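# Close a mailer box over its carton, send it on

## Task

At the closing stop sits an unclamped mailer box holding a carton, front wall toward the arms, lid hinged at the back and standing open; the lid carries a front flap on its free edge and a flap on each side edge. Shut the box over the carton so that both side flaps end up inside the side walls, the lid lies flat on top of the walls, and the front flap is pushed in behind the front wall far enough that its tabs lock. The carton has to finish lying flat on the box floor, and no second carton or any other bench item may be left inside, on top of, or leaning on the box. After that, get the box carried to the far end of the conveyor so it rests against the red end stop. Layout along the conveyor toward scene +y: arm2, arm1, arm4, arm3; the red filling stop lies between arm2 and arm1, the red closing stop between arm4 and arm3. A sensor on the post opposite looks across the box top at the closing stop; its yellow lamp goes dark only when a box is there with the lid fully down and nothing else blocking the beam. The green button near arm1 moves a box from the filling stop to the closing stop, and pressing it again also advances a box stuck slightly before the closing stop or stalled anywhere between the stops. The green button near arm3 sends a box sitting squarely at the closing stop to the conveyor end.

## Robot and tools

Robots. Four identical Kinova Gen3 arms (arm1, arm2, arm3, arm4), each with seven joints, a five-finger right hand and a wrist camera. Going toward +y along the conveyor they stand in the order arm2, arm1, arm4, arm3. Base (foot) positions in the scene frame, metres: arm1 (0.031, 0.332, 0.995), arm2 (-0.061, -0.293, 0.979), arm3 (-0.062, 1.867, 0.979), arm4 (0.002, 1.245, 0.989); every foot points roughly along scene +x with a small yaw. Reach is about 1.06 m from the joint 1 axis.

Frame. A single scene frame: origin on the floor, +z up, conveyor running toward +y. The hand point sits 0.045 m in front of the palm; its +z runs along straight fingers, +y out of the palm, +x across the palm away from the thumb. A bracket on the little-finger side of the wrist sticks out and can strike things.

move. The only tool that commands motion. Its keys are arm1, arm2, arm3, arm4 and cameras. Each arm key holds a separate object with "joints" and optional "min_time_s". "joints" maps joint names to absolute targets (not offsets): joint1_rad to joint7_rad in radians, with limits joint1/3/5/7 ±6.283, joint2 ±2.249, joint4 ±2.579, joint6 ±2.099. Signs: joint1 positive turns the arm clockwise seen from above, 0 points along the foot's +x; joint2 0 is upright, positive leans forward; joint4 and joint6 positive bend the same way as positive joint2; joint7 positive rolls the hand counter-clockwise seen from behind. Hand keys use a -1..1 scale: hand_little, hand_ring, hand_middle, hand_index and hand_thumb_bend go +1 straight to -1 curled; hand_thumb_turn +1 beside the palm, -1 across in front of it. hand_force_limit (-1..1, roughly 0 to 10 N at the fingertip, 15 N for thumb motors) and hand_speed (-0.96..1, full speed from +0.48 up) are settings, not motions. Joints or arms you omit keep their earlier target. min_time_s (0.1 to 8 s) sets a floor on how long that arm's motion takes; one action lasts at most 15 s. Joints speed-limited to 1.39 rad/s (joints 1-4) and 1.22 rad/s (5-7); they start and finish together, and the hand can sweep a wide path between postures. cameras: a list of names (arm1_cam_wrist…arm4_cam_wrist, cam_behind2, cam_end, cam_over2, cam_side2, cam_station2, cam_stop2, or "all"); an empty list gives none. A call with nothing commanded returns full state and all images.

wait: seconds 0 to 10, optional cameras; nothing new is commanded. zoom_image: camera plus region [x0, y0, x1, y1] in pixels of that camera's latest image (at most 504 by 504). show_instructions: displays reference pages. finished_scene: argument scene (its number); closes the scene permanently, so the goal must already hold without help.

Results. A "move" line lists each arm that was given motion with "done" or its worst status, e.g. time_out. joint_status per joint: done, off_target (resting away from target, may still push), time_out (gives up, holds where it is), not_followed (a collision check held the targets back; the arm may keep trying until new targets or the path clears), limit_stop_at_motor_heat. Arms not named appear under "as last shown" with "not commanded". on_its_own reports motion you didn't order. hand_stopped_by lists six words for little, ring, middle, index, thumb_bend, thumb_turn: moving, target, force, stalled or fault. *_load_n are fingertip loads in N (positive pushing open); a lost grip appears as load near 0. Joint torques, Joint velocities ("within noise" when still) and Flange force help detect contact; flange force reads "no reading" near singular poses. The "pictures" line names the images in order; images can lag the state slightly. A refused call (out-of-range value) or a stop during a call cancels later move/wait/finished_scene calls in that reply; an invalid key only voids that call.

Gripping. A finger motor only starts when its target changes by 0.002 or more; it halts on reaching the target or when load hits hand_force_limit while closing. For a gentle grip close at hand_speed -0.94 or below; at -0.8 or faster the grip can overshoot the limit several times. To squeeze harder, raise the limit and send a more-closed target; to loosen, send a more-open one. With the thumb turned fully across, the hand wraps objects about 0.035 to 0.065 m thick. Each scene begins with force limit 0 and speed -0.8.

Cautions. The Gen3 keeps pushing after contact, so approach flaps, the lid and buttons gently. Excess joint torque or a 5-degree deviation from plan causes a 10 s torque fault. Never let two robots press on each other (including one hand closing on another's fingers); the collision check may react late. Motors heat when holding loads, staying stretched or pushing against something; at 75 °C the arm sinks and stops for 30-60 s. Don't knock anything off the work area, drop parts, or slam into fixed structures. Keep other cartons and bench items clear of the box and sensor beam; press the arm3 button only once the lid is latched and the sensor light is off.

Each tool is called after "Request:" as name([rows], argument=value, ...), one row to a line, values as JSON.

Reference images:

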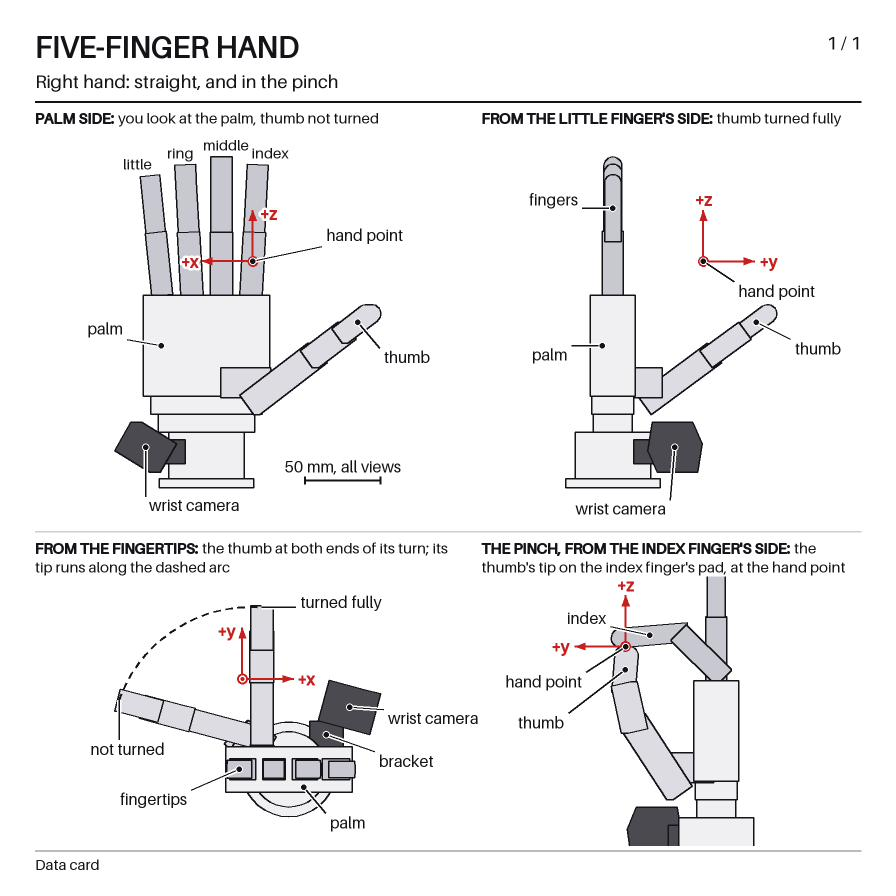

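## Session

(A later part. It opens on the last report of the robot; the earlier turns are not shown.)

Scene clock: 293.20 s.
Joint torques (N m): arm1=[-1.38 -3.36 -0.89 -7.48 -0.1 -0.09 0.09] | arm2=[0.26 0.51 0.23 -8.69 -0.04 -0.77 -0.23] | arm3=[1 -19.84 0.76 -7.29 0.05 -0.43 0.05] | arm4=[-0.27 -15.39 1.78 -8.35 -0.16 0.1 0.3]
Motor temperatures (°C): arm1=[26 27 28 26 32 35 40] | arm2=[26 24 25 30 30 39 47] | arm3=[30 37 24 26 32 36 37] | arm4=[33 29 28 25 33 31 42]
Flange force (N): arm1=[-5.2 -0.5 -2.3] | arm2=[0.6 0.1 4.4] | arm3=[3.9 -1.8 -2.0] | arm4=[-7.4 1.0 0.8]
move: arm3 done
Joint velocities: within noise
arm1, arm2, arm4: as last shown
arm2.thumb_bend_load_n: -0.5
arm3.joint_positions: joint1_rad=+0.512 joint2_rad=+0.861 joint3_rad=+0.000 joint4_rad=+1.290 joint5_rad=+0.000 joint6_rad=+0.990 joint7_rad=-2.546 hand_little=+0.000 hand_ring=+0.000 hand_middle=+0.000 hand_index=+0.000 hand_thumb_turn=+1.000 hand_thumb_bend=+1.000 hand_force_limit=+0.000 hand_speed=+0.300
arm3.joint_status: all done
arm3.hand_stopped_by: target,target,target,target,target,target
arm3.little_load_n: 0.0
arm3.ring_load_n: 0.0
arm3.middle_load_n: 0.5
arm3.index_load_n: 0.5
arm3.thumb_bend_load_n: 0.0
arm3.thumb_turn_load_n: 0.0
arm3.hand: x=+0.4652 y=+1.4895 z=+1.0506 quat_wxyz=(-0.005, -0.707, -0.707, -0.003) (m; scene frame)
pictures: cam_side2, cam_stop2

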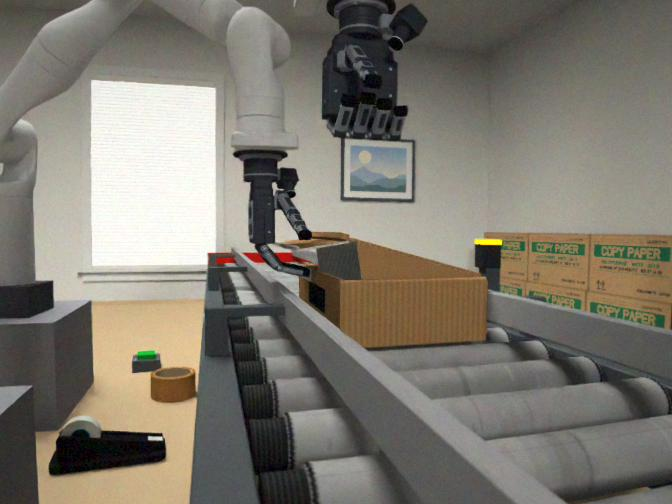

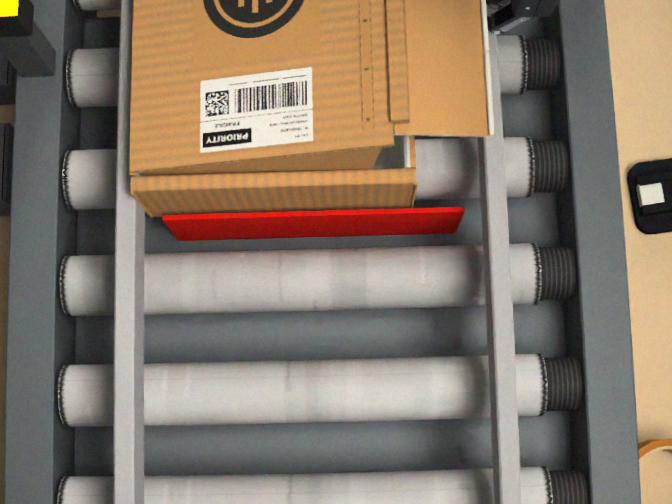

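Request:
move(arm3={"joints":{"joint1_rad":0.5060,"joint2_rad":0.7695,"joint4_rad":1.1616,"joint6_rad":1.2105,"joint7_rad":-2.5516},"min_time_s":2}, cameras=["cam_side2","cam_stop2","cam_station2"])

Request:
zoom_image(camera="cam_side2", region=[200, 110, 500, 360])

Scene clock: 300.20 s.
Joint torques (N m): arm1=[-1.37 -3.36 -0.88 -7.45 -0.11 -0.1 0.09] | arm2=[0.29 0.55 0.22 -8.65 -0.05 -0.76 -0.19] | arm3=[1 -20.26 0.67 -8.49 -0.01 -0.36 0.06] | arm4=[-0.26 -15.36 1.81 -8.34 -0.13 0.1 0.29]
Motor temperatures (°C): arm1=[26 27 28 26 32 35 40] | arm2=[26 24 25 30 30 39 47] | arm3=[30 37 24 26 32 36 37] | arm4=[33 29 28 25 33 31 42]
Flange force (N): arm1=[-5.2 -0.4 -2.4] | arm2=[0.6 0.1 4.2] | arm3=[4.2 -2.4 0.3] | arm4=[-7.5 1.0 0.8]
move: arm3 done
Joint velocities: within noise
arm1.joint_positions: joint1_rad=-0.650 joint2_rad=-0.343 joint3_rad=-0.090 joint4_rad=+1.573 joint5_rad=+0.015 joint6_rad=+1.951 joint7_rad=-2.107 hand_little=+1.000 hand_ring=+1.000 hand_middle=+1.000 hand_index=+1.000 hand_thumb_turn=+1.000 hand_thumb_bend=+1.000 hand_force_limit=+0.000 hand_speed=-0.800
arm1.joint_status: not commanded
arm1.hand_stopped_by: target,target,target,target,target,target
arm1.little_load_n: 0.0
arm1.ring_load_n: 0.0
arm1.middle_load_n: 0.0
arm1.index_load_n: 0.0
arm1.thumb_bend_load_n: 0.0
arm1.thumb_turn_load_n: 0.0
arm1.hand: x=+0.1650 y=+0.4818 z=+1.4547 quat_wxyz=(+0.007, +0.127, -0.991, +0.029) (m; scene frame)
arm2.joint_positions: joint1_rad=-0.428 joint2_rad=-0.464 joint3_rad=-0.028 joint4_rad=+1.425 joint5_rad=-0.012 joint6_rad=+1.987 joint7_rad=-1.896 hand_little=+1.000 hand_ring=+1.000 hand_middle=+1.000 hand_index=+1.000 hand_thumb_turn=+1.000 hand_thumb_bend=+1.000 hand_force_limit=+0.000 hand_speed=-0.800
arm2.joint_status: not commanded
arm2.hand_stopped_by: target,target,target,target,target,target
arm2.little_load_n: 0.0
arm2.ring_load_n: 0.0
arm2.middle_load_n: 0.0
arm2.index_load_n: 0.0
arm2.thumb_bend_load_n: 0.0
arm2.thumb_turn_load_n: 0.0
arm2.hand: x=+0.1008 y=-0.2043 z=+1.5124 quat_wxyz=(-0.087, +0.016, -0.996, -0.031) (m; scene frame)
arm3.joint_positions: joint1_rad=+0.506 joint2_rad=+0.769 joint3_rad=+0.000 joint4_rad=+1.162 joint5_rad=+0.000 joint6_rad=+1.211 joint7_rad=-2.552 hand_little=+0.000 hand_ring=+0.000 hand_middle=+0.000 hand_index=+0.000 hand_thumb_turn=+1.000 hand_thumb_bend=+1.000 hand_force_limit=+0.000 hand_speed=+0.300
arm3.joint_status: all done
arm3.hand_stopped_by: target,target,target,target,target,target
arm3.little_load_n: 0.0
arm3.ring_load_n: 0.0
arm3.middle_load_n: 1.5
arm3.index_load_n: 0.0
arm3.thumb_bend_load_n: 0.0
arm3.thumb_turn_load_n: 0.0
arm3.hand: x=+0.4702 y=+1.4898 z=+1.1405 quat_wxyz=(-0.005, -0.707, -0.707, -0.003) (m; scene frame)
arm4: as last shown
arm4.index_load_n: 0.0
pictures: cam_side2, cam_station2, cam_stop2

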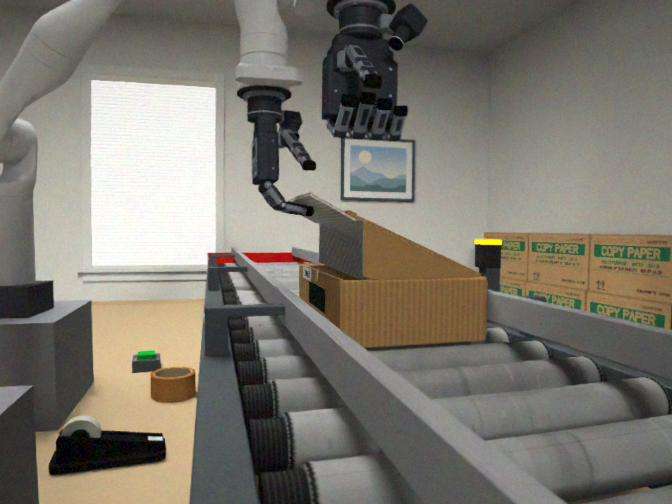

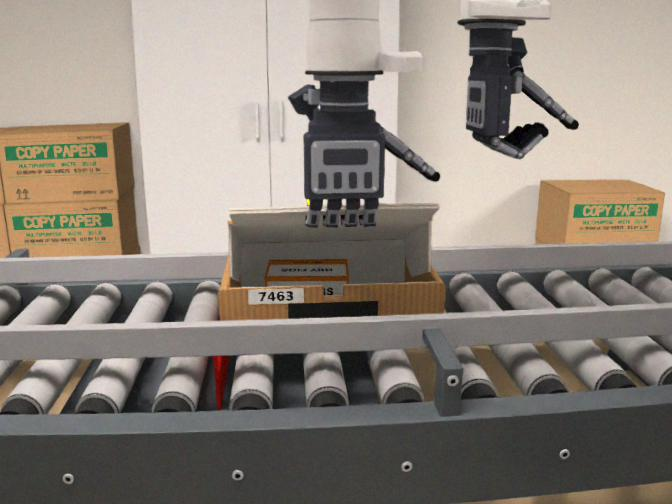

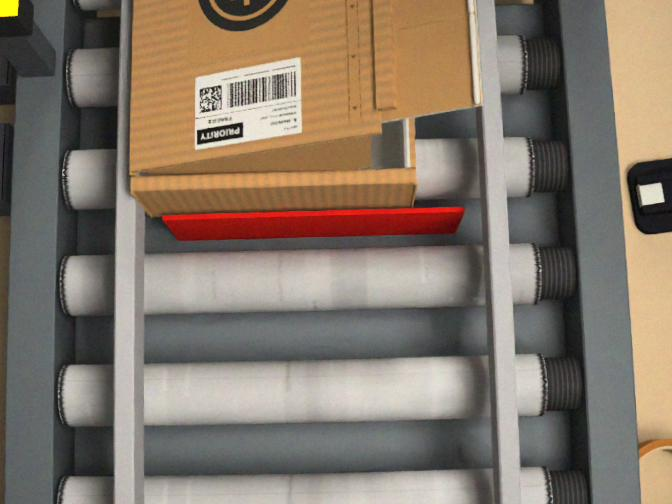

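Scaled by 1.680 from the camera's 672x504 image, which has a finer 960x720 frame.

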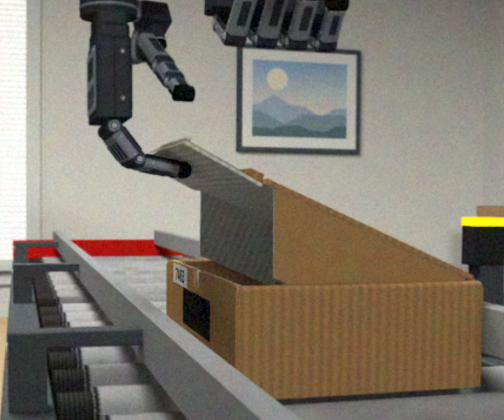

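Request:
move(arm3={"joints":{"joint1_rad":0.4965,"joint2_rad":0.7663,"joint4_rad":1.0676,"joint6_rad":1.3077,"joint7_rad":-2.5611},"min_time_s":1.2}, cameras=["cam_side2"])

Request:
zoom_image(camera="cam_side2", region=[200, 110, 500, 360])

Request:
move(arm3={"joints":{"joint1_rad":0.5676,"joint2_rad":0.6226,"joint4_rad":1.3042,"joint6_rad":1.2148,"joint7_rad":-2.49},"min_time_s":1.5})

Request:
move(arm3={"joints":{"joint7_rad":0.65,"hand_thumb_turn":-1,"hand_index":1,"hand_middle":1,"hand_ring":1,"hand_little":1}}, cameras=["cam_side2","cam_stop2","cam_station2"])

Request:
zoom_image(camera="cam_side2", region=[200, 110, 500, 360])

Scene clock: 315.27 s.
Joint torques (N m): arm1=[-1.4 -3.34 -0.86 -7.45 -0.1 -0.11 0.1] | arm2=[0.22 0.54 0.28 -8.62 -0.07 -0.76 -0.21] | arm3=[0.92 -20.3 0.64 -8.74 0.04 -0.49 0.08] | arm4=[-0.25 -15.39 1.77 -8.32 -0.13 0.08 0.29]
Motor temperatures (°C): arm1=[26 27 28 26 32 35 39] | arm2=[26 24 25 30 30 39 47] | arm3=[30 38 24 26 32 36 37] | arm4=[33 29 28 25 33 31 42]
Flange force (N): arm1=[-5.1 -0.4 -2.4] | arm2=[0.6 0.3 4.1] | arm3=[4.4 -2.9 0.2] | arm4=[-7.3 1.0 0.7]
move: arm3 done
Joint velocities: within noise
arm1, arm2: as last shown
arm1.ring_load_n: -0.5
arm3.joint_positions: joint1_rad=+0.496 joint2_rad=+0.766 joint3_rad=+0.000 joint4_rad=+1.068 joint5_rad=+0.000 joint6_rad=+1.308 joint7_rad=-2.561 hand_little=+0.000 hand_ring=+0.000 hand_middle=+0.000 hand_index=+0.000 hand_thumb_turn=+1.000 hand_thumb_bend=+1.000 hand_force_limit=+0.000 hand_speed=+0.300
arm3.joint_status: all done
arm3.hand_stopped_by: target,target,target,target,target,target
arm3.little_load_n: 0.0
arm3.ring_load_n: 0.0
arm3.middle_load_n: 1.5
arm3.index_load_n: 0.0
arm3.thumb_bend_load_n: 0.0
arm3.thumb_turn_load_n: 0.0
arm3.hand: x=+0.4802 y=+1.4897 z=+1.1707 quat_wxyz=(-0.005, -0.707, -0.707, -0.003) (m; scene frame)
arm4.joint_positions: joint1_rad=-0.165 joint2_rad=+0.531 joint3_rad=+0.000 joint4_rad=+1.408 joint5_rad=+0.000 joint6_rad=+1.203 joint7_rad=+1.334 hand_little=-0.700 hand_ring=-0.700 hand_middle=-0.700 hand_index=-0.700 hand_thumb_turn=-1.000 hand_thumb_bend=+1.000 hand_force_limit=+0.000 hand_speed=+0.300
arm4.joint_status: not commanded
arm4.hand_stopped_by: target,target,target,target,target,target
arm4.little_load_n: 0.0
arm4.ring_load_n: 0.0
arm4.middle_load_n: 0.0
arm4.index_load_n: 0.0
arm4.thumb_bend_load_n: 0.0
arm4.thumb_turn_load_n: 0.0
arm4.hand: x=+0.4701 y=+1.2794 z=+1.1998 quat_wxyz=(+0.000, +1.000, +0.000, -0.002) (m; scene frame)
pictures: cam_side2

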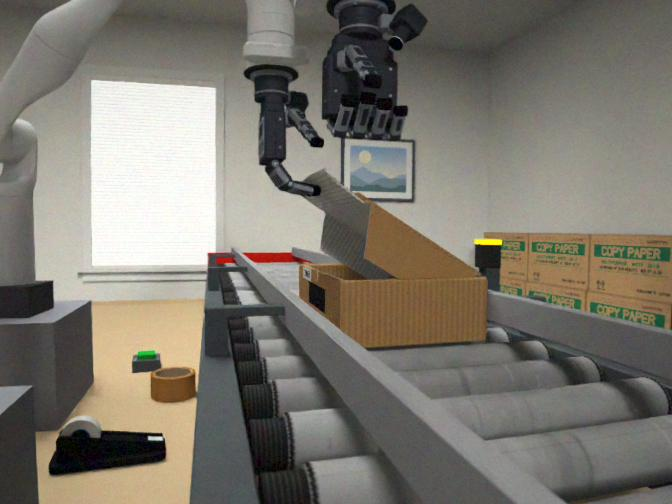

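Scaled by 1.680 from the camera's 672x504 image, which has a finer 960x720 frame.

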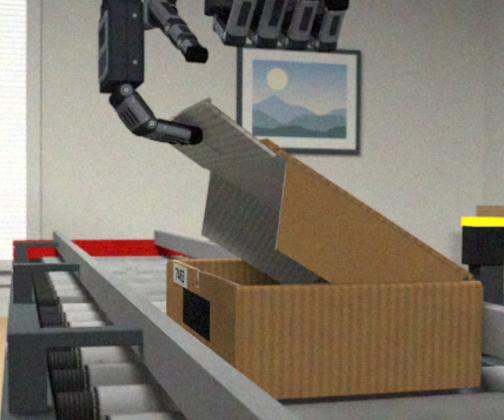

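Scene clock: 317.07 s.
Joint torques (N m): arm1=[-1.42 -3.39 -0.89 -7.45 -0.11 -0.07 0.09] | arm2=[0.25 0.53 0.26 -8.62 -0.04 -0.74 -0.21] | arm3=[1.07 -17.38 0.71 -8.19 0.05 -0.41 0.06] | arm4=[-0.21 -15.41 1.79 -8.34 -0.15 0.11 0.29]
Motor temperatures (°C): arm1=[26 27 28 26 32 35 39] | arm2=[26 24 25 30 30 39 47] | arm3=[30 38 24 26 32 36 37] | arm4=[33 29 28 25 33 31 42]
Flange force (N): arm1=[-5.3 -0.4 -2.3] | arm2=[0.6 0.2 4.2] | arm3=[4.5 -1.9 -0.9] | arm4=[-7.4 0.9 0.9]
move: arm3 done
Joint velocities: within noise
arm1, arm2, arm4: as last shown
arm1.ring_load_n: 0.0
arm2.thumb_turn_load_n: 0.5
arm3.joint_positions: joint1_rad=+0.568 joint2_rad=+0.623 joint3_rad=+0.000 joint4_rad=+1.304 joint5_rad=+0.000 joint6_rad=+1.215 joint7_rad=-2.490 hand_little=+0.000 hand_ring=+0.000 hand_middle=+0.000 hand_index=+0.000 hand_thumb_turn=+1.000 hand_thumb_bend=+1.000 hand_force_limit=+0.000 hand_speed=+0.300
arm3.joint_status: all done
arm3.hand_stopped_by: target,target,target,target,target,target
arm3.little_load_n: 0.0
arm3.ring_load_n: 0.0
arm3.middle_load_n: 0.5
arm3.index_load_n: 0.0
arm3.thumb_bend_load_n: 0.0
arm3.thumb_turn_load_n: 0.0
arm3.hand: x=+0.4102 y=+1.4897 z=+1.1806 quat_wxyz=(-0.005, -0.707, -0.707, -0.003) (m; scene frame)
pictures: none

Scene clock: 320.20 s.
Joint torques (N m): arm1=[-1.39 -3.35 -0.87 -7.46 -0.12 -0.12 0.08] | arm2=[0.21 0.54 0.22 -8.64 -0.06 -0.76 -0.19] | arm3=[0.97 -17.24 0.59 -8 0.02 -0.26 0.04] | arm4=[-0.28 -15.34 1.8 -8.33 -0.15 0.12 0.32]
Motor temperatures (°C): arm1=[26 27 28 26 32 35 39] | arm2=[26 24 25 30 30 39 47] | arm3=[30 38 24 26 32 36 37] | arm4=[33 29 28 25 33 31 42]
Flange force (N): arm1=[-5.1 -0.5 -2.4] | arm2=[0.6 0.1 4.2] | arm3=[-4.2 1.8 -0.9] | arm4=[-7.5 1.0 0.8]
move: arm3 done
Joint velocities: within noise
arm1, arm2, arm4: as last shown
arm3.joint_positions: joint1_rad=+0.568 joint2_rad=+0.623 joint3_rad=+0.000 joint4_rad=+1.304 joint5_rad=+0.000 joint6_rad=+1.215 joint7_rad=+0.650 hand_little=+1.000 hand_ring=+1.000 hand_middle=+1.000 hand_index=+1.000 hand_thumb_turn=-1.000 hand_thumb_bend=+1.000 hand_force_limit=+0.000 hand_speed=+0.300
arm3.joint_status: all done
arm3.hand_stopped_by: target,target,target,target,target,target
arm3.little_load_n: 0.0
arm3.ring_load_n: 0.0
arm3.middle_load_n: 0.0
arm3.index_load_n: 0.0
arm3.thumb_bend_load_n: 0.0
arm3.thumb_turn_load_n: 0.0
arm3.hand: x=+0.2898 y=+1.5514 z=+1.1791 quat_wxyz=(-0.003, +0.707, -0.707, +0.005) (m; scene frame)
pictures: cam_side2, cam_station2, cam_stop2

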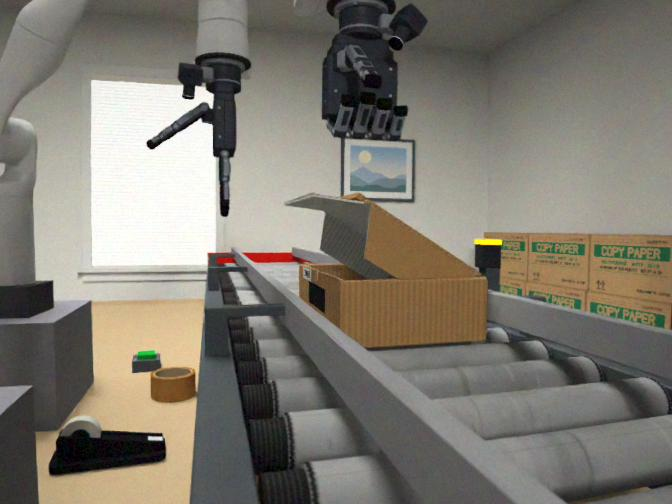

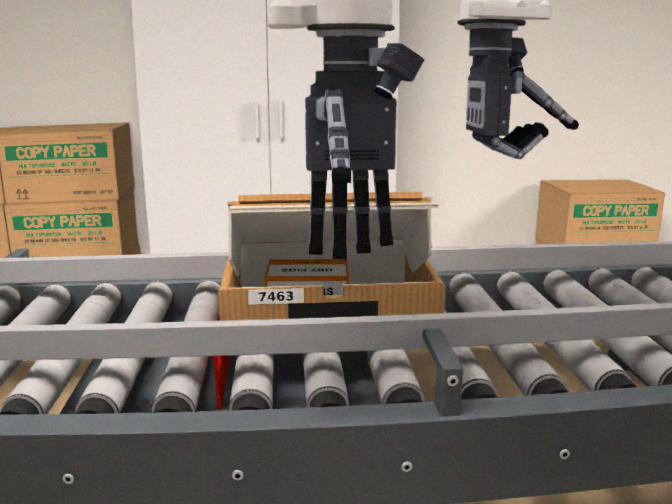

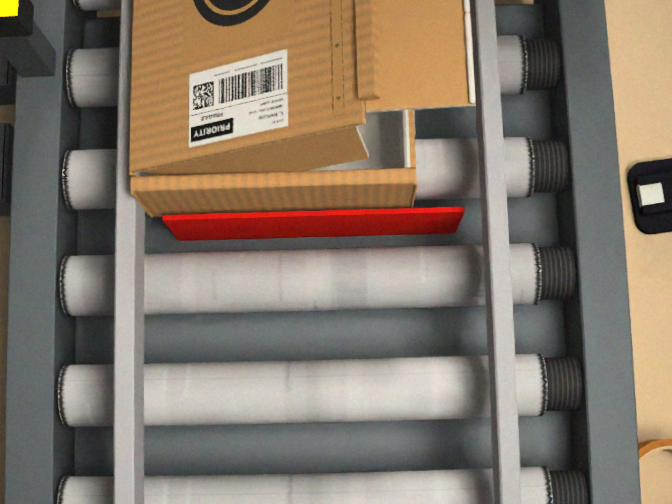

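Scaled by 1.680 from the camera's 672x504 image, which has a finer 960x720 frame.

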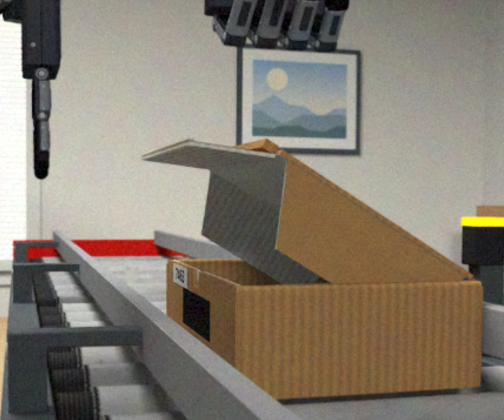

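Request:
move(arm3={"joints":{"joint1_rad":0.4880,"joint2_rad":1.0224,"joint4_rad":0.7552,"joint6_rad":1.5640,"joint7_rad":0.572},"min_time_s":1.5}, cameras=["cam_side2"])

Request:
zoom_image(camera="cam_side2", region=[200, 110, 500, 360])

Request:
move(arm3={"joints":{"joint1_rad":0.4621,"joint2_rad":0.9962,"joint4_rad":0.7978,"joint6_rad":1.4476,"joint7_rad":0.5461},"min_time_s":1.2}, cameras=["cam_side2","cam_stop2"])

Request:
zoom_image(camera="cam_side2", region=[200, 110, 500, 360])

Scene clock: 340.80 s.
Joint torques (N m): arm1=[-1.38 -3.37 -0.89 -7.43 -0.1 -0.11 0.09] | arm2=[0.23 0.51 0.23 -8.68 -0.05 -0.76 -0.2] | arm3=[0.99 -22.14 0.75 -7.8 0.01 0.19 0.06] | arm4=[-0.23 -15.37 1.8 -8.3 -0.12 0.11 0.31]
Motor temperatures (°C): arm1=[26 27 28 26 32 35 39] | arm2=[26 24 25 30 30 39 47] | arm3=[30 37 24 26 32 36 37] | arm4=[33 29 28 25 33 31 42]
Flange force (N): arm1=[-5.2 -0.4 -2.5] | arm2=[0.6 0.2 4.3] | arm3=[-5.1 4.2 0.3] | arm4=[-7.3 0.9 0.7]
move: arm3 done
Joint velocities: within noise
arm1, arm2, arm4: as last shown
arm2.thumb_turn_load_n: 0.0
arm3.joint_positions: joint1_rad=+0.488 joint2_rad=+1.022 joint3_rad=+0.000 joint4_rad=+0.755 joint5_rad=+0.000 joint6_rad=+1.564 joint7_rad=+0.572 hand_little=+1.000 hand_ring=+1.000 hand_middle=+1.000 hand_index=+1.000 hand_thumb_turn=-1.000 hand_thumb_bend=+1.000 hand_force_limit=+0.000 hand_speed=+0.300
arm3.joint_status: all done
arm3.hand_stopped_by: target,target,target,target,target,target
arm3.little_load_n: 0.0
arm3.ring_load_n: 0.0
arm3.middle_load_n: 0.0
arm3.index_load_n: 0.0
arm3.thumb_bend_load_n: 0.0
arm3.thumb_turn_load_n: 0.0
arm3.hand: x=+0.3706 y=+1.5506 z=+1.1224 quat_wxyz=(+0.018, +0.704, -0.704, -0.093) (m; scene frame)
arm4.middle_load_n: 0.5
pictures: cam_side2

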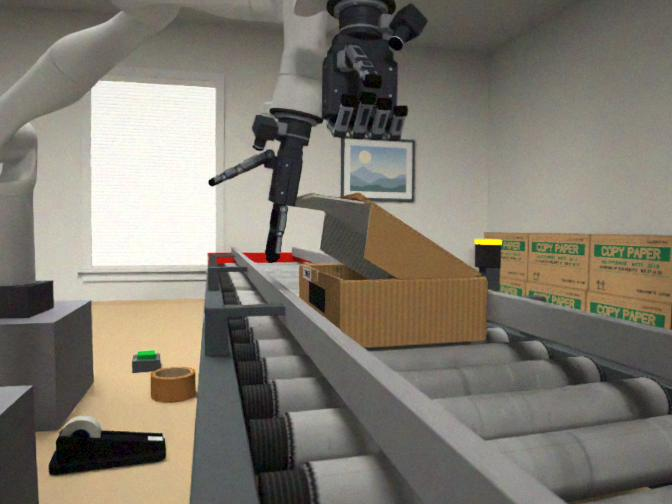

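Scaled by 1.680 from the camera's 672x504 image, which has a finer 960x720 frame.

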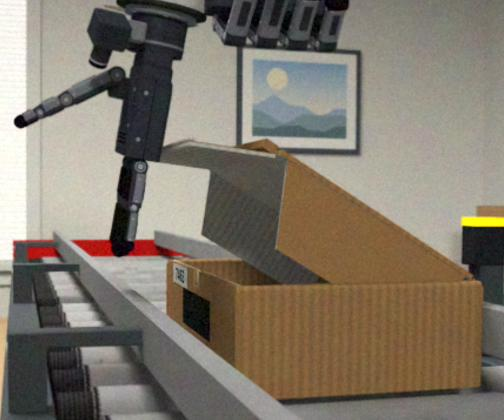

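Scene clock: 342.30 s.
Joint torques (N m): arm1=[-1.4 -3.33 -0.93 -7.5 -0.1 -0.09 0.1] | arm2=[0.26 0.55 0.24 -8.66 -0.04 -0.75 -0.22] | arm3=[-0.02 -22.23 0.12 -8.49 -0.39 -0.41 0.14] | arm4=[-0.22 -15.33 1.8 -8.33 -0.14 0.13 0.32]
Motor temperatures (°C): arm1=[26 27 28 26 32 35 39] | arm2=[26 24 25 30 30 39 47] | arm3=[30 37 24 26 32 36 37] | arm4=[33 29 28 25 33 31 42]
Flange force (N): arm1=[-5.1 -0.6 -2.1] | arm2=[0.6 0.1 4.3] | arm3=[-4.3 6.0 -0.2] | arm4=[-7.6 0.9 0.8]
move: arm3 done
Joint velocities: within noise
arm1, arm2, arm4: as last shown
arm3.joint_positions: joint1_rad=+0.462 joint2_rad=+0.996 joint3_rad=+0.000 joint4_rad=+0.798 joint5_rad=+0.000 joint6_rad=+1.448 joint7_rad=+0.546 hand_little=+1.000 hand_ring=+1.000 hand_middle=+1.000 hand_index=+1.000 hand_thumb_turn=-1.000 hand_thumb_bend=+1.000 hand_force_limit=+0.000 hand_speed=+0.300
arm3.joint_status: all done
arm3.hand_stopped_by: target,target,target,target,target,target
arm3.little_load_n: 0.0
arm3.ring_load_n: 0.0
arm3.middle_load_n: 0.0
arm3.index_load_n: 0.0
arm3.thumb_bend_load_n: 0.0
arm3.thumb_turn_load_n: 0.0
arm3.hand: x=+0.3999 y=+1.5511 z=+1.1156 quat_wxyz=(+0.008, +0.707, -0.706, -0.044) (m; scene frame)
arm4.middle_load_n: 0.0
pictures: cam_side2, cam_stop2

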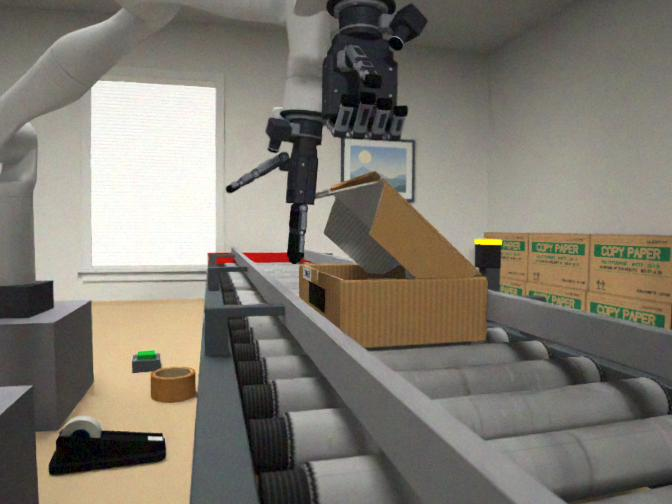

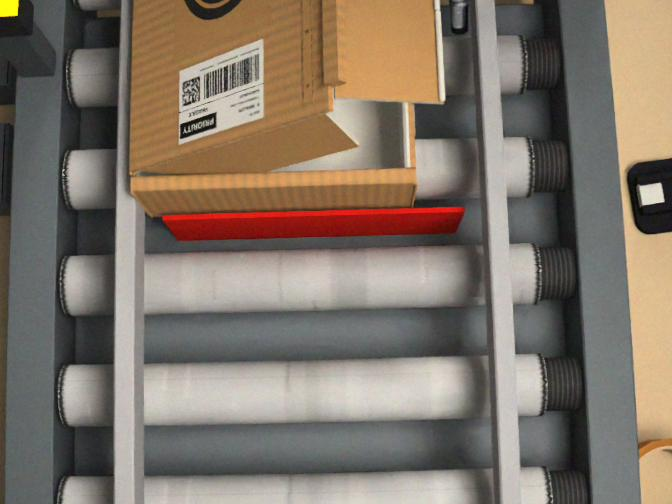

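Scaled by 1.680 from the camera's 672x504 image, which has a finer 960x720 frame.

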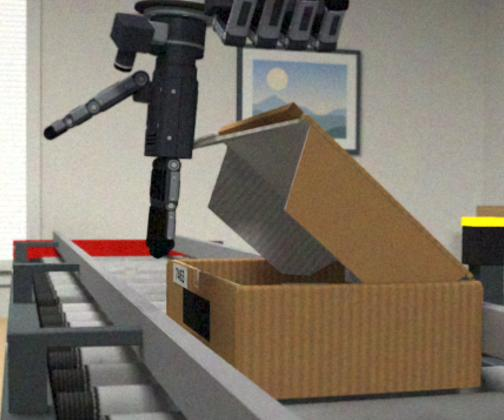

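Request:
move(arm4={"joints":{"joint1_rad":-0.2917,"joint2_rad":0.9133,"joint4_rad":0.8568,"joint6_rad":1.3715,"joint7_rad":1.2071},"min_time_s":1.5}, cameras=["cam_side2"])

Request:
zoom_image(camera="cam_side2", region=[200, 110, 500, 360])

Request:
move(arm4={"joints":{"joint2_rad":0.9307,"joint4_rad":0.9016,"joint6_rad":1.3093},"min_time_s":1}, cameras=["cam_side2","cam_stop2"])

Request:
zoom_image(camera="cam_side2", region=[200, 110, 500, 360])

Scene clock: 362.43 s.
Joint torques (N m): arm1=[-1.39 -3.37 -0.94 -7.46 -0.1 -0.11 0.06] | arm2=[0.25 0.57 0.23 -8.63 -0.06 -0.74 -0.21] | arm3=[-4.56 -26.4 -2.98 -15.95 -2.18 -5.3 0.15] | arm4=[-5.14 -10.09 -2.12 -1.38 -3.16 1.46 -0.14]
Motor temperatures (°C): arm1=[26 27 28 26 32 35 39] | arm2=[26 24 25 30 30 39 47] | arm3=[30 38 24 26 32 36 37] | arm4=[33 29 28 25 33 31 42]
Flange force (N): arm1=[-5.3 -0.7 -2.4] | arm2=[0.6 0.1 4.3] | arm3=[-9.1 26.2 5.6] | arm4=[0.3 8.6 -16.4]
move: arm4 done
Joint velocities: within noise
arm1, arm2, arm3: as last shown
arm4.joint_positions: joint1_rad=-0.292 joint2_rad=+0.913 joint3_rad=+0.000 joint4_rad=+0.857 joint5_rad=+0.000 joint6_rad=+1.371 joint7_rad=+1.207 hand_little=-0.700 hand_ring=-0.700 hand_middle=-0.700 hand_index=-0.701 hand_thumb_turn=-1.000 hand_thumb_bend=+1.000 hand_force_limit=+0.000 hand_speed=+0.300
arm4.joint_status: all done
arm4.hand_stopped_by: target,target,target,target,target,target
arm4.little_load_n: 0.0
arm4.ring_load_n: 0.0
arm4.middle_load_n: -0.5
arm4.index_load_n: -6.0
arm4.thumb_bend_load_n: 0.0
arm4.thumb_turn_load_n: 0.0
arm4.hand: x=+0.5799 y=+1.3893 z=+1.1442 quat_wxyz=(+0.000, +1.000, +0.000, -0.002) (m; scene frame)
pictures: cam_side2

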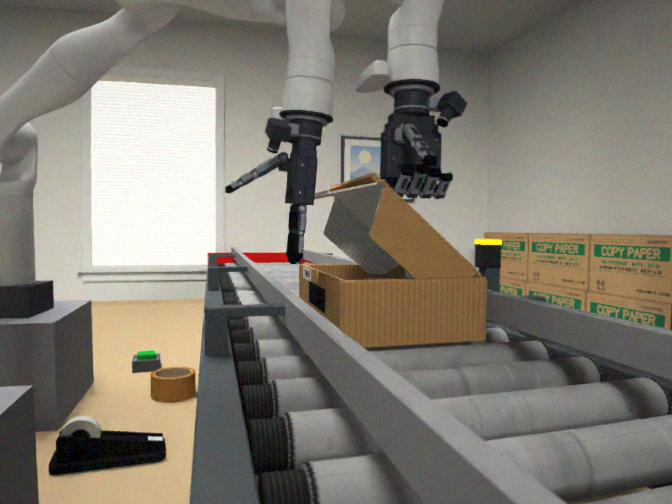

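Scaled by 1.680 from the camera's 672x504 image, which has a finer 960x720 frame.

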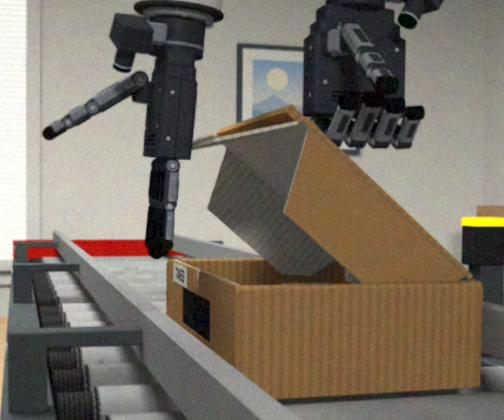

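Scene clock: 364.00 s.
Joint torques (N m): arm1=[-1.36 -3.37 -0.86 -7.46 -0.11 -0.11 0.09] | arm2=[0.25 0.57 0.21 -8.62 -0.06 -0.75 -0.22] | arm3=[-33.89 -37.92 -23.49 -40.36 -14.56 -22.44 0.15] | arm4=[-6.76 27.93 -5.11 27.02 -5.52 8.76 -0.81]
Motor temperatures (°C): arm1=[26 27 28 26 32 35 39] | arm2=[26 24 25 30 30 39 47] | arm3=[30 38 24 27 32 36 37] | arm4=[33 29 28 25 33 31 42]
Flange force (N): arm1=[-5.2 -0.4 -2.4] | arm2=[0.6 0.0 4.2] | arm3=[-6.9 106.7 20.5] | arm4=[39.7 -0.9 -75.2]
move: arm4 done
Joint velocities: within noise
arm1, arm2, arm3: as last shown
arm3.hand: x=+0.3999 y=+1.5511 z=+1.1155 quat_wxyz=(+0.009, +0.707, -0.706, -0.044) (m; scene frame)
arm4.joint_positions: joint1_rad=-0.292 joint2_rad=+0.931 joint3_rad=+0.000 joint4_rad=+0.902 joint5_rad=+0.000 joint6_rad=+1.309 joint7_rad=+1.207 hand_little=-0.700 hand_ring=-0.700 hand_middle=-0.700 hand_index=-0.827 hand_thumb_turn=-1.000 hand_thumb_bend=+1.000 hand_force_limit=+0.000 hand_speed=+0.300
arm4.joint_status: all done
arm4.hand_stopped_by: target,target,target,target,target,target
arm4.little_load_n: 0.0
arm4.ring_load_n: 0.0
arm4.middle_load_n: 0.0
arm4.index_load_n: -21.5
arm4.thumb_bend_load_n: 0.0
arm4.thumb_turn_load_n: 0.0
arm4.hand: x=+0.5798 y=+1.3893 z=+1.1192 quat_wxyz=(+0.000, +1.000, +0.000, -0.002) (m; scene frame)
pictures: cam_side2, cam_stop2

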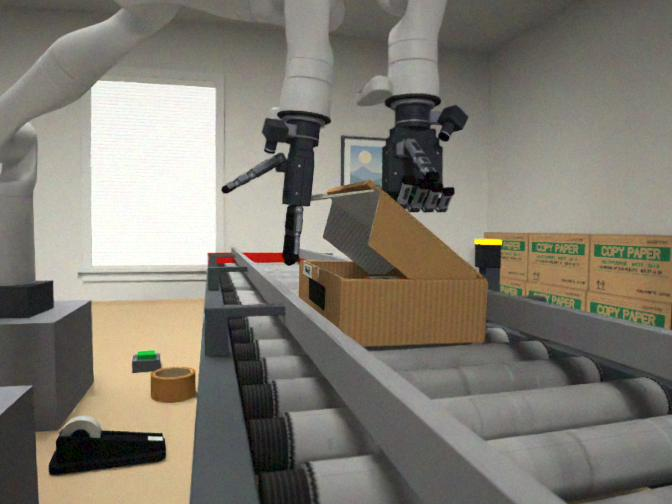

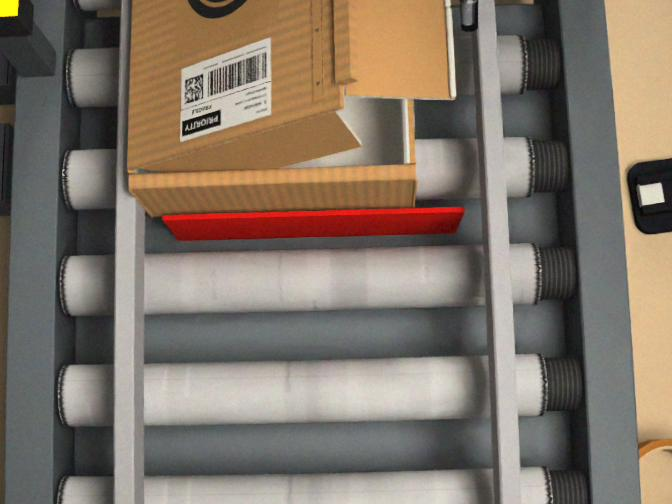

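Scaled by 1.680 from the camera's 672x504 image, which has a finer 960x720 frame.

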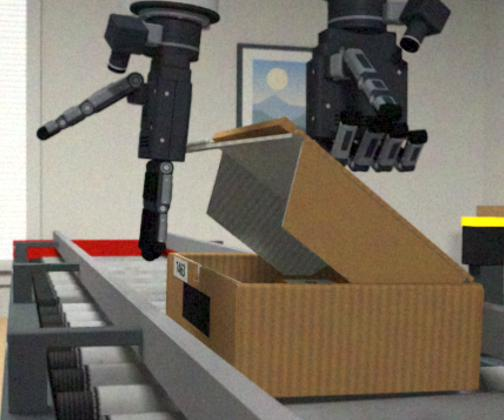

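Request:
move(arm4={"joints":{"joint2_rad":0.8997,"joint4_rad":0.8039,"joint6_rad":1.438},"min_time_s":0.8})

Request:
move(arm3={"joints":{"joint1_rad":0.4972,"joint2_rad":0.8279,"joint4_rad":1.1806,"joint6_rad":1.1331,"joint7_rad":0.5812},"min_time_s":1.2})

Request:
move(arm4={"joints":{"joint2_rad":0.9442,"joint4_rad":0.9277,"joint6_rad":1.2697},"min_time_s":1.2}, cameras=["cam_side2","cam_stop2"])

Request:
zoom_image(camera="cam_side2", region=[200, 110, 500, 360])

Scene clock: 405.73 s.
Joint torques (N m): arm1=[-1.43 -3.33 -0.87 -7.44 -0.12 -0.1 0.1] | arm2=[0.26 0.58 0.27 -8.62 -0.04 -0.72 -0.19] | arm3=[0.79 -21.97 0.64 -8.19 -0.09 -0.21 0.03] | arm4=[-0.26 -20.92 1.93 -8.83 -0.18 0.13 0.31]
Motor temperatures (°C): arm1=[26 27 28 26 32 35 39] | arm2=[26 24 25 30 30 39 47] | arm3=[34 43 26 30 34 41 37] | arm4=[33 29 28 27 33 33 42]
Flange force (N): arm1=[-5.1 -0.4 -2.4] | arm2=[0.7 0.3 4.3] | arm3=[-5.0 5.0 -0.5] | arm4=[-11.9 3.9 1.9]
move: arm4 done
Joint velocities: within noise
arm1.joint_positions: joint1_rad=-0.650 joint2_rad=-0.343 joint3_rad=-0.090 joint4_rad=+1.573 joint5_rad=+0.015 joint6_rad=+1.951 joint7_rad=-2.107 hand_little=+1.000 hand_ring=+1.000 hand_middle=+1.000 hand_index=+1.000 hand_thumb_turn=+1.000 hand_thumb_bend=+1.000 hand_force_limit=+0.000 hand_speed=-0.800
arm1.joint_status: not commanded
arm1.hand_stopped_by: target,target,target,target,target,target
arm1.little_load_n: 0.0
arm1.ring_load_n: 0.0
arm1.middle_load_n: 0.0
arm1.index_load_n: 0.0
arm1.thumb_bend_load_n: 0.0
arm1.thumb_turn_load_n: 0.0
arm1.hand: x=+0.1650 y=+0.4818 z=+1.4547 quat_wxyz=(+0.007, +0.127, -0.991, +0.029) (m; scene frame)
arm2.joint_positions: joint1_rad=-0.428 joint2_rad=-0.464 joint3_rad=-0.028 joint4_rad=+1.425 joint5_rad=-0.012 joint6_rad=+1.987 joint7_rad=-1.896 hand_little=+1.000 hand_ring=+1.000 hand_middle=+1.000 hand_index=+1.000 hand_thumb_turn=+1.000 hand_thumb_bend=+1.000 hand_force_limit=+0.000 hand_speed=-0.800
arm2.joint_status: not commanded
arm2.hand_stopped_by: target,target,target,target,target,target
arm2.little_load_n: 0.0
arm2.ring_load_n: 0.0
arm2.middle_load_n: 0.0
arm2.index_load_n: 0.5
arm2.thumb_bend_load_n: 0.0
arm2.thumb_turn_load_n: 0.0
arm2.hand: x=+0.1008 y=-0.2043 z=+1.5124 quat_wxyz=(-0.087, +0.016, -0.996, -0.031) (m; scene frame)
arm3: as last shown
arm3.hand: x=+0.3999 y=+1.5511 z=+1.1156 quat_wxyz=(+0.008, +0.707, -0.706, -0.044) (m; scene frame)
arm4.joint_positions: joint1_rad=-0.292 joint2_rad=+0.900 joint3_rad=+0.000 joint4_rad=+0.804 joint5_rad=+0.000 joint6_rad=+1.438 joint7_rad=+1.207 hand_little=-0.700 hand_ring=-0.700 hand_middle=-0.700 hand_index=-0.823 hand_thumb_turn=-1.000 hand_thumb_bend=+1.000 hand_force_limit=+0.000 hand_speed=+0.300
arm4.joint_status: all done
arm4.hand_stopped_by: target,target,target,target,target,target
arm4.little_load_n: 0.0
arm4.ring_load_n: 0.0
arm4.middle_load_n: 0.0
arm4.index_load_n: 0.5
arm4.thumb_bend_load_n: 0.0
arm4.thumb_turn_load_n: 0.0
arm4.hand: x=+0.5800 y=+1.3893 z=+1.1693 quat_wxyz=(+0.000, +1.000, +0.000, -0.002) (m; scene frame)
pictures: none

Scene clock: 407.30 s.
Joint torques (N m): arm1=[-1.41 -3.3 -0.86 -7.45 -0.12 -0.1 0.09] | arm2=[0.25 0.56 0.22 -8.64 -0.05 -0.77 -0.21] | arm3=[0.99 -19.84 0.75 -7.79 0.01 -0.28 0.04] | arm4=[-0.25 -20.93 1.89 -8.86 -0.17 0.13 0.31]
Motor temperatures (°C): arm1=[26 27 28 26 32 35 39] | arm2=[26 24 25 30 30 39 47] | arm3=[34 43 26 30 34 41 37] | arm4=[33 29 28 27 33 33 42]
Flange force (N): arm1=[-5.0 -0.4 -2.4] | arm2=[0.6 0.0 4.2] | arm3=[-4.2 2.6 -1.4] | arm4=[-12.1 4.0 2.0]
move: arm3 done
Joint velocities: within noise
arm1, arm2, arm4: as last shown
arm2.ring_load_n: 0.5
arm2.index_load_n: 0.0
arm3.joint_positions: joint1_rad=+0.497 joint2_rad=+0.828 joint3_rad=+0.000 joint4_rad=+1.181 joint5_rad=+0.000 joint6_rad=+1.133 joint7_rad=+0.581 hand_little=+1.000 hand_ring=+1.000 hand_middle=+1.000 hand_index=+1.000 hand_thumb_turn=-1.000 hand_thumb_bend=+1.000 hand_force_limit=+0.000 hand_speed=+0.300
arm3.joint_status: all done
arm3.hand_stopped_by: target,target,target,target,target,target
arm3.little_load_n: 0.0
arm3.ring_load_n: 0.0
arm3.middle_load_n: 0.0
arm3.index_load_n: 0.0
arm3.thumb_bend_load_n: 0.0
arm3.thumb_turn_load_n: 0.0
arm3.hand: x=+0.3598 y=+1.5512 z=+1.0990 quat_wxyz=(-0.003, +0.707, -0.707, +0.005) (m; scene frame)
arm4.index_load_n: 0.0
arm4.hand: x=+0.5800 y=+1.3893 z=+1.1694 quat_wxyz=(+0.000, +1.000, +0.000, -0.002) (m; scene frame)
pictures: none

Scene clock: 408.80 s.
Joint torques (N m): arm1=[-1.38 -3.32 -0.87 -7.44 -0.11 -0.12 0.1] | arm2=[0.23 0.58 0.22 -8.66 -0.04 -0.75 -0.22] | arm3=[1 -19.87 0.68 -7.75 0.01 -0.34 0.04] | arm4=[-0.33 -19.91 1.81 -7.93 -0.25 0.09 0.29]
Motor temperatures (°C): arm1=[26 27 28 26 32 35 39] | arm2=[26 24 25 30 30 39 47] | arm3=[34 43 26 30 34 41 37] | arm4=[33 29 28 27 33 33 42]
Flange force (N): arm1=[-5.1 -0.4 -2.5] | arm2=[0.7 0.1 4.3] | arm3=[-4.0 2.3 -1.6] | arm4=[-10.2 3.5 -1.7]
move: arm4 done
Joint velocities: within noise
arm1, arm2, arm3: as last shown
arm2.ring_load_n: 0.0
arm4.joint_positions: joint1_rad=-0.292 joint2_rad=+0.944 joint3_rad=+0.000 joint4_rad=+0.928 joint5_rad=+0.000 joint6_rad=+1.270 joint7_rad=+1.207 hand_little=-0.700 hand_ring=-0.700 hand_middle=-0.700 hand_index=-0.823 hand_thumb_turn=-1.000 hand_thumb_bend=+1.000 hand_force_limit=+0.000 hand_speed=+0.300
arm4.joint_status: all done
arm4.hand_stopped_by: target,target,target,target,target,target
arm4.little_load_n: 0.0
arm4.ring_load_n: 0.0
arm4.middle_load_n: 0.0
arm4.index_load_n: -0.5
arm4.thumb_bend_load_n: 0.0
arm4.thumb_turn_load_n: 0.0
arm4.hand: x=+0.5796 y=+1.3892 z=+1.1028 quat_wxyz=(+0.000, +1.000, +0.000, -0.002) (m; scene frame)
pictures: cam_side2, cam_stop2

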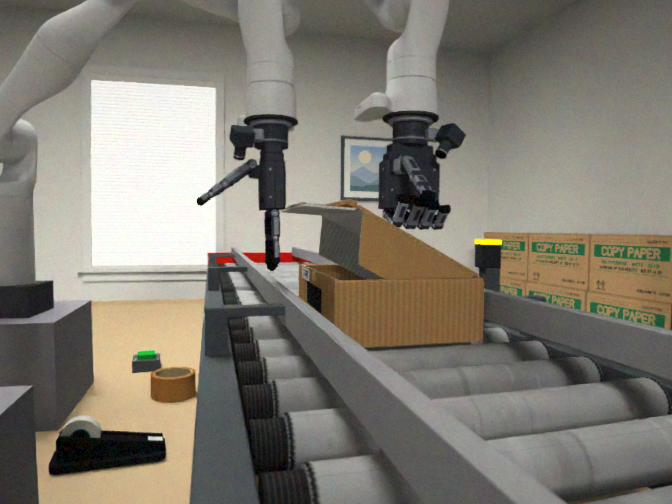

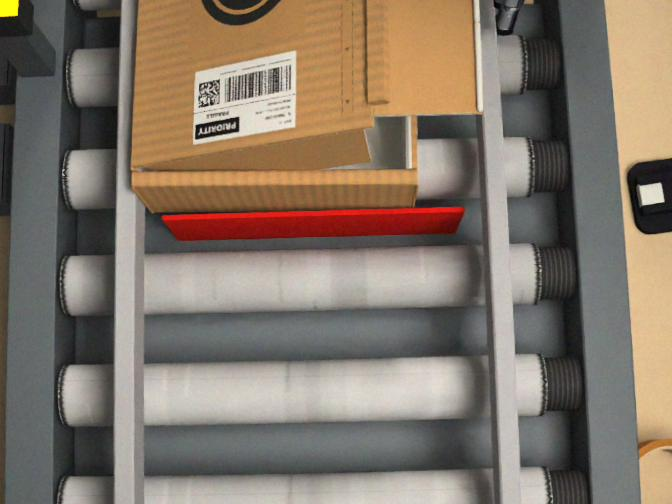

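Scaled by 1.680 from the camera's 672x504 image, which has a finer 960x720 frame.

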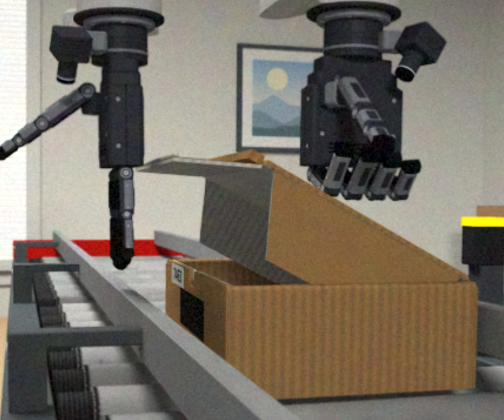

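Request:
move(arm4={"joints":{"joint2_rad":0.9522,"joint4_rad":0.9393,"joint6_rad":1.2501},"min_time_s":0.8}, arm3={"joints":{"joint1_rad":0.4789,"joint2_rad":0.8394,"joint4_rad":1.0546,"joint6_rad":1.2476,"joint7_rad":0.5629},"min_time_s":1.2})

Request:
move(arm3={"joints":{"joint1_rad":0.4579,"joint2_rad":0.8959,"joint4_rad":0.9389,"joint6_rad":1.3068,"joint7_rad":0.5419},"min_time_s":1.2}, cameras=["cam_side2","cam_stop2"])

Request:
zoom_image(camera="cam_side2", region=[200, 110, 500, 360])

Scene clock: 424.90 s.
Joint torques (N m): arm1=[-1.43 -3.34 -0.87 -7.42 -0.1 -0.11 0.11] | arm2=[0.25 0.55 0.25 -8.65 -0.04 -0.78 -0.2] | arm3=[-6.04 -21.29 -5.2 -13.38 -3.05 -4.49 0.61] | arm4=[-1.88 -16.09 0.44 -4.01 -1.25 1.74 0.09]
Motor temperatures (°C): arm1=[26 27 28 26 32 35 39] | arm2=[26 24 25 30 30 39 47] | arm3=[33 43 26 30 34 40 37] | arm4=[33 29 28 26 33 33 42]
Flange force (N): arm1=[-5.1 -0.4 -2.5] | arm2=[0.7 0.2 4.2] | arm3=[-3.4 20.3 -2.2] | arm4=[-2.3 3.8 -7.0]
move: arm3 done; arm4 done
Joint velocities: within noise
arm1, arm2: as last shown
arm3.joint_positions: joint1_rad=+0.479 joint2_rad=+0.839 joint3_rad=+0.000 joint4_rad=+1.055 joint5_rad=+0.000 joint6_rad=+1.248 joint7_rad=+0.563 hand_little=+1.000 hand_ring=+1.000 hand_middle=+1.000 hand_index=+1.000 hand_thumb_turn=-1.000 hand_thumb_bend=+1.000 hand_force_limit=+0.000 hand_speed=+0.300
arm3.joint_status: all done
arm3.hand_stopped_by: target,target,target,target,target,target
arm3.little_load_n: -6.0
arm3.ring_load_n: -0.5
arm3.middle_load_n: 0.0
arm3.index_load_n: 0.0
arm3.thumb_bend_load_n: -0.5
arm3.thumb_turn_load_n: 0.0
arm3.hand: x=+0.3797 y=+1.5513 z=+1.1291 quat_wxyz=(-0.003, +0.707, -0.707, +0.005) (m; scene frame)
arm4.joint_positions: joint1_rad=-0.292 joint2_rad=+0.952 joint3_rad=+0.000 joint4_rad=+0.939 joint5_rad=+0.000 joint6_rad=+1.250 joint7_rad=+1.207 hand_little=-0.700 hand_ring=-0.700 hand_middle=-0.700 hand_index=-0.824 hand_thumb_turn=-1.000 hand_thumb_bend=+1.000 hand_force_limit=+0.000 hand_speed=+0.300
arm4.joint_status: all done
arm4.hand_stopped_by: target,target,target,target,target,target
arm4.little_load_n: 0.0
arm4.ring_load_n: 0.0
arm4.middle_load_n: 0.0
arm4.index_load_n: -2.0
arm4.thumb_bend_load_n: 0.0
arm4.thumb_turn_load_n: 0.0
arm4.hand: x=+0.5797 y=+1.3893 z=+1.0942 quat_wxyz=(+0.000, +1.000, +0.000, -0.002) (m; scene frame)
pictures: none

Scene clock: 426.63 s.
Joint torques (N m): arm1=[-1.41 -3.33 -0.89 -7.47 -0.11 -0.11 0.1] | arm2=[0.27 0.49 0.23 -8.67 -0.01 -0.76 -0.2] | arm3=[-45.65 -45.23 -36.18 -54.8 -21.55 -31.96 0.41] | arm4=[-13.93 34.83 -11.42 41.6 -10.14 19.06 -1.83]
Motor temperatures (°C): arm1=[26 27 28 26 32 35 39] | arm2=[26 24 25 30 30 39 47] | arm3=[34 43 26 30 34 40 37] | arm4=[33 29 28 26 33 33 42]
Flange force (N): arm1=[-5.1 -0.5 -2.3] | arm2=[0.6 0.2 4.3] | arm3=[-2.0 133.0 18.4] | arm4=[77.5 -0.1 -76.5]
move: arm3 done
TORQUE WARNING: arm3's joint6_rad reached its warning level (29.4 N m). A warning alone does not stop the arm.
Joint velocities: within noise
arm1, arm2, arm4: as last shown
arm3.joint_positions: joint1_rad=+0.458 joint2_rad=+0.896 joint3_rad=+0.000 joint4_rad=+0.939 joint5_rad=+0.000 joint6_rad=+1.307 joint7_rad=+0.542 hand_little=+0.999 hand_ring=+0.999 hand_middle=+0.999 hand_index=+0.999 hand_thumb_turn=-1.000 hand_thumb_bend=+1.000 hand_force_limit=+0.000 hand_speed=+0.300
arm3.joint_status: all done
arm3.hand_stopped_by: target,target,target,target,target,target
arm3.little_load_n: -15.5
arm3.ring_load_n: -10.0
arm3.middle_load_n: -8.5
arm3.index_load_n: -10.0
arm3.thumb_bend_load_n: 0.0
arm3.thumb_turn_load_n: 0.0
arm3.hand: x=+0.4047 y=+1.5513 z=+1.1290 quat_wxyz=(-0.003, +0.707, -0.707, +0.005) (m; scene frame)
arm4.joint_positions: joint1_rad=-0.292 joint2_rad=+0.952 joint3_rad=+0.000 joint4_rad=+0.939 joint5_rad=+0.000 joint6_rad=+1.250 joint7_rad=+1.207 hand_little=-0.700 hand_ring=-0.700 hand_middle=-0.700 hand_index=-0.836 hand_thumb_turn=-1.000 hand_thumb_bend=+1.000 hand_force_limit=+0.000 hand_speed=+0.300
arm4.index_load_n: -22.0
arm4.hand: x=+0.5798 y=+1.3892 z=+1.0942 quat_wxyz=(+0.000, +1.000, +0.000, -0.002) (m; scene frame)
pictures: cam_side2, cam_stop2

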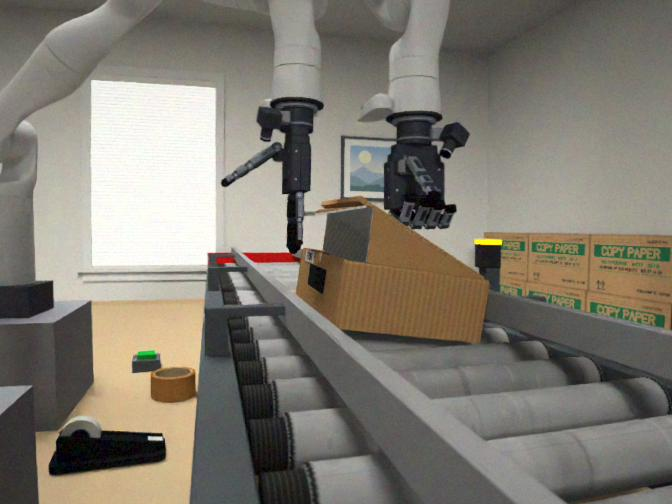

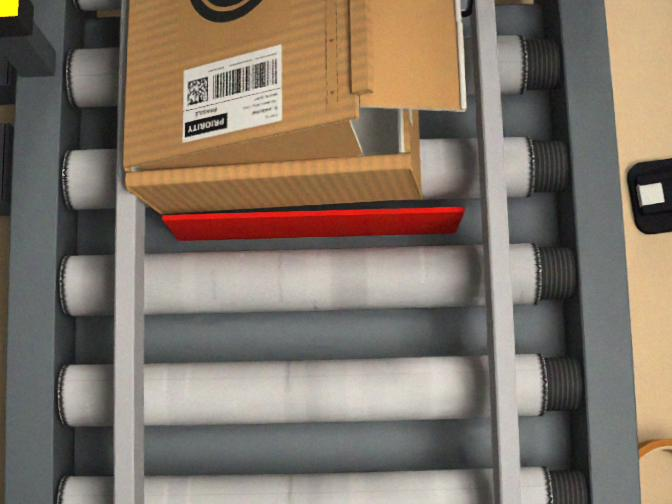

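Scaled by 1.680 from the camera's 672x504 image, which has a finer 960x720 frame.

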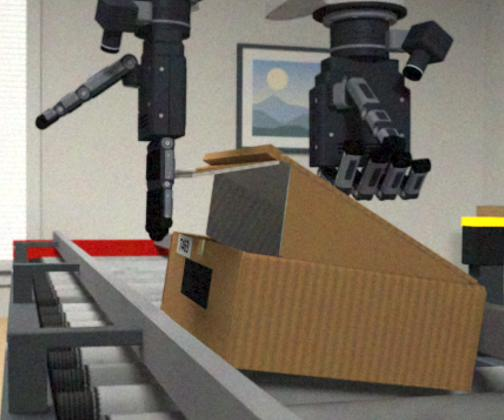

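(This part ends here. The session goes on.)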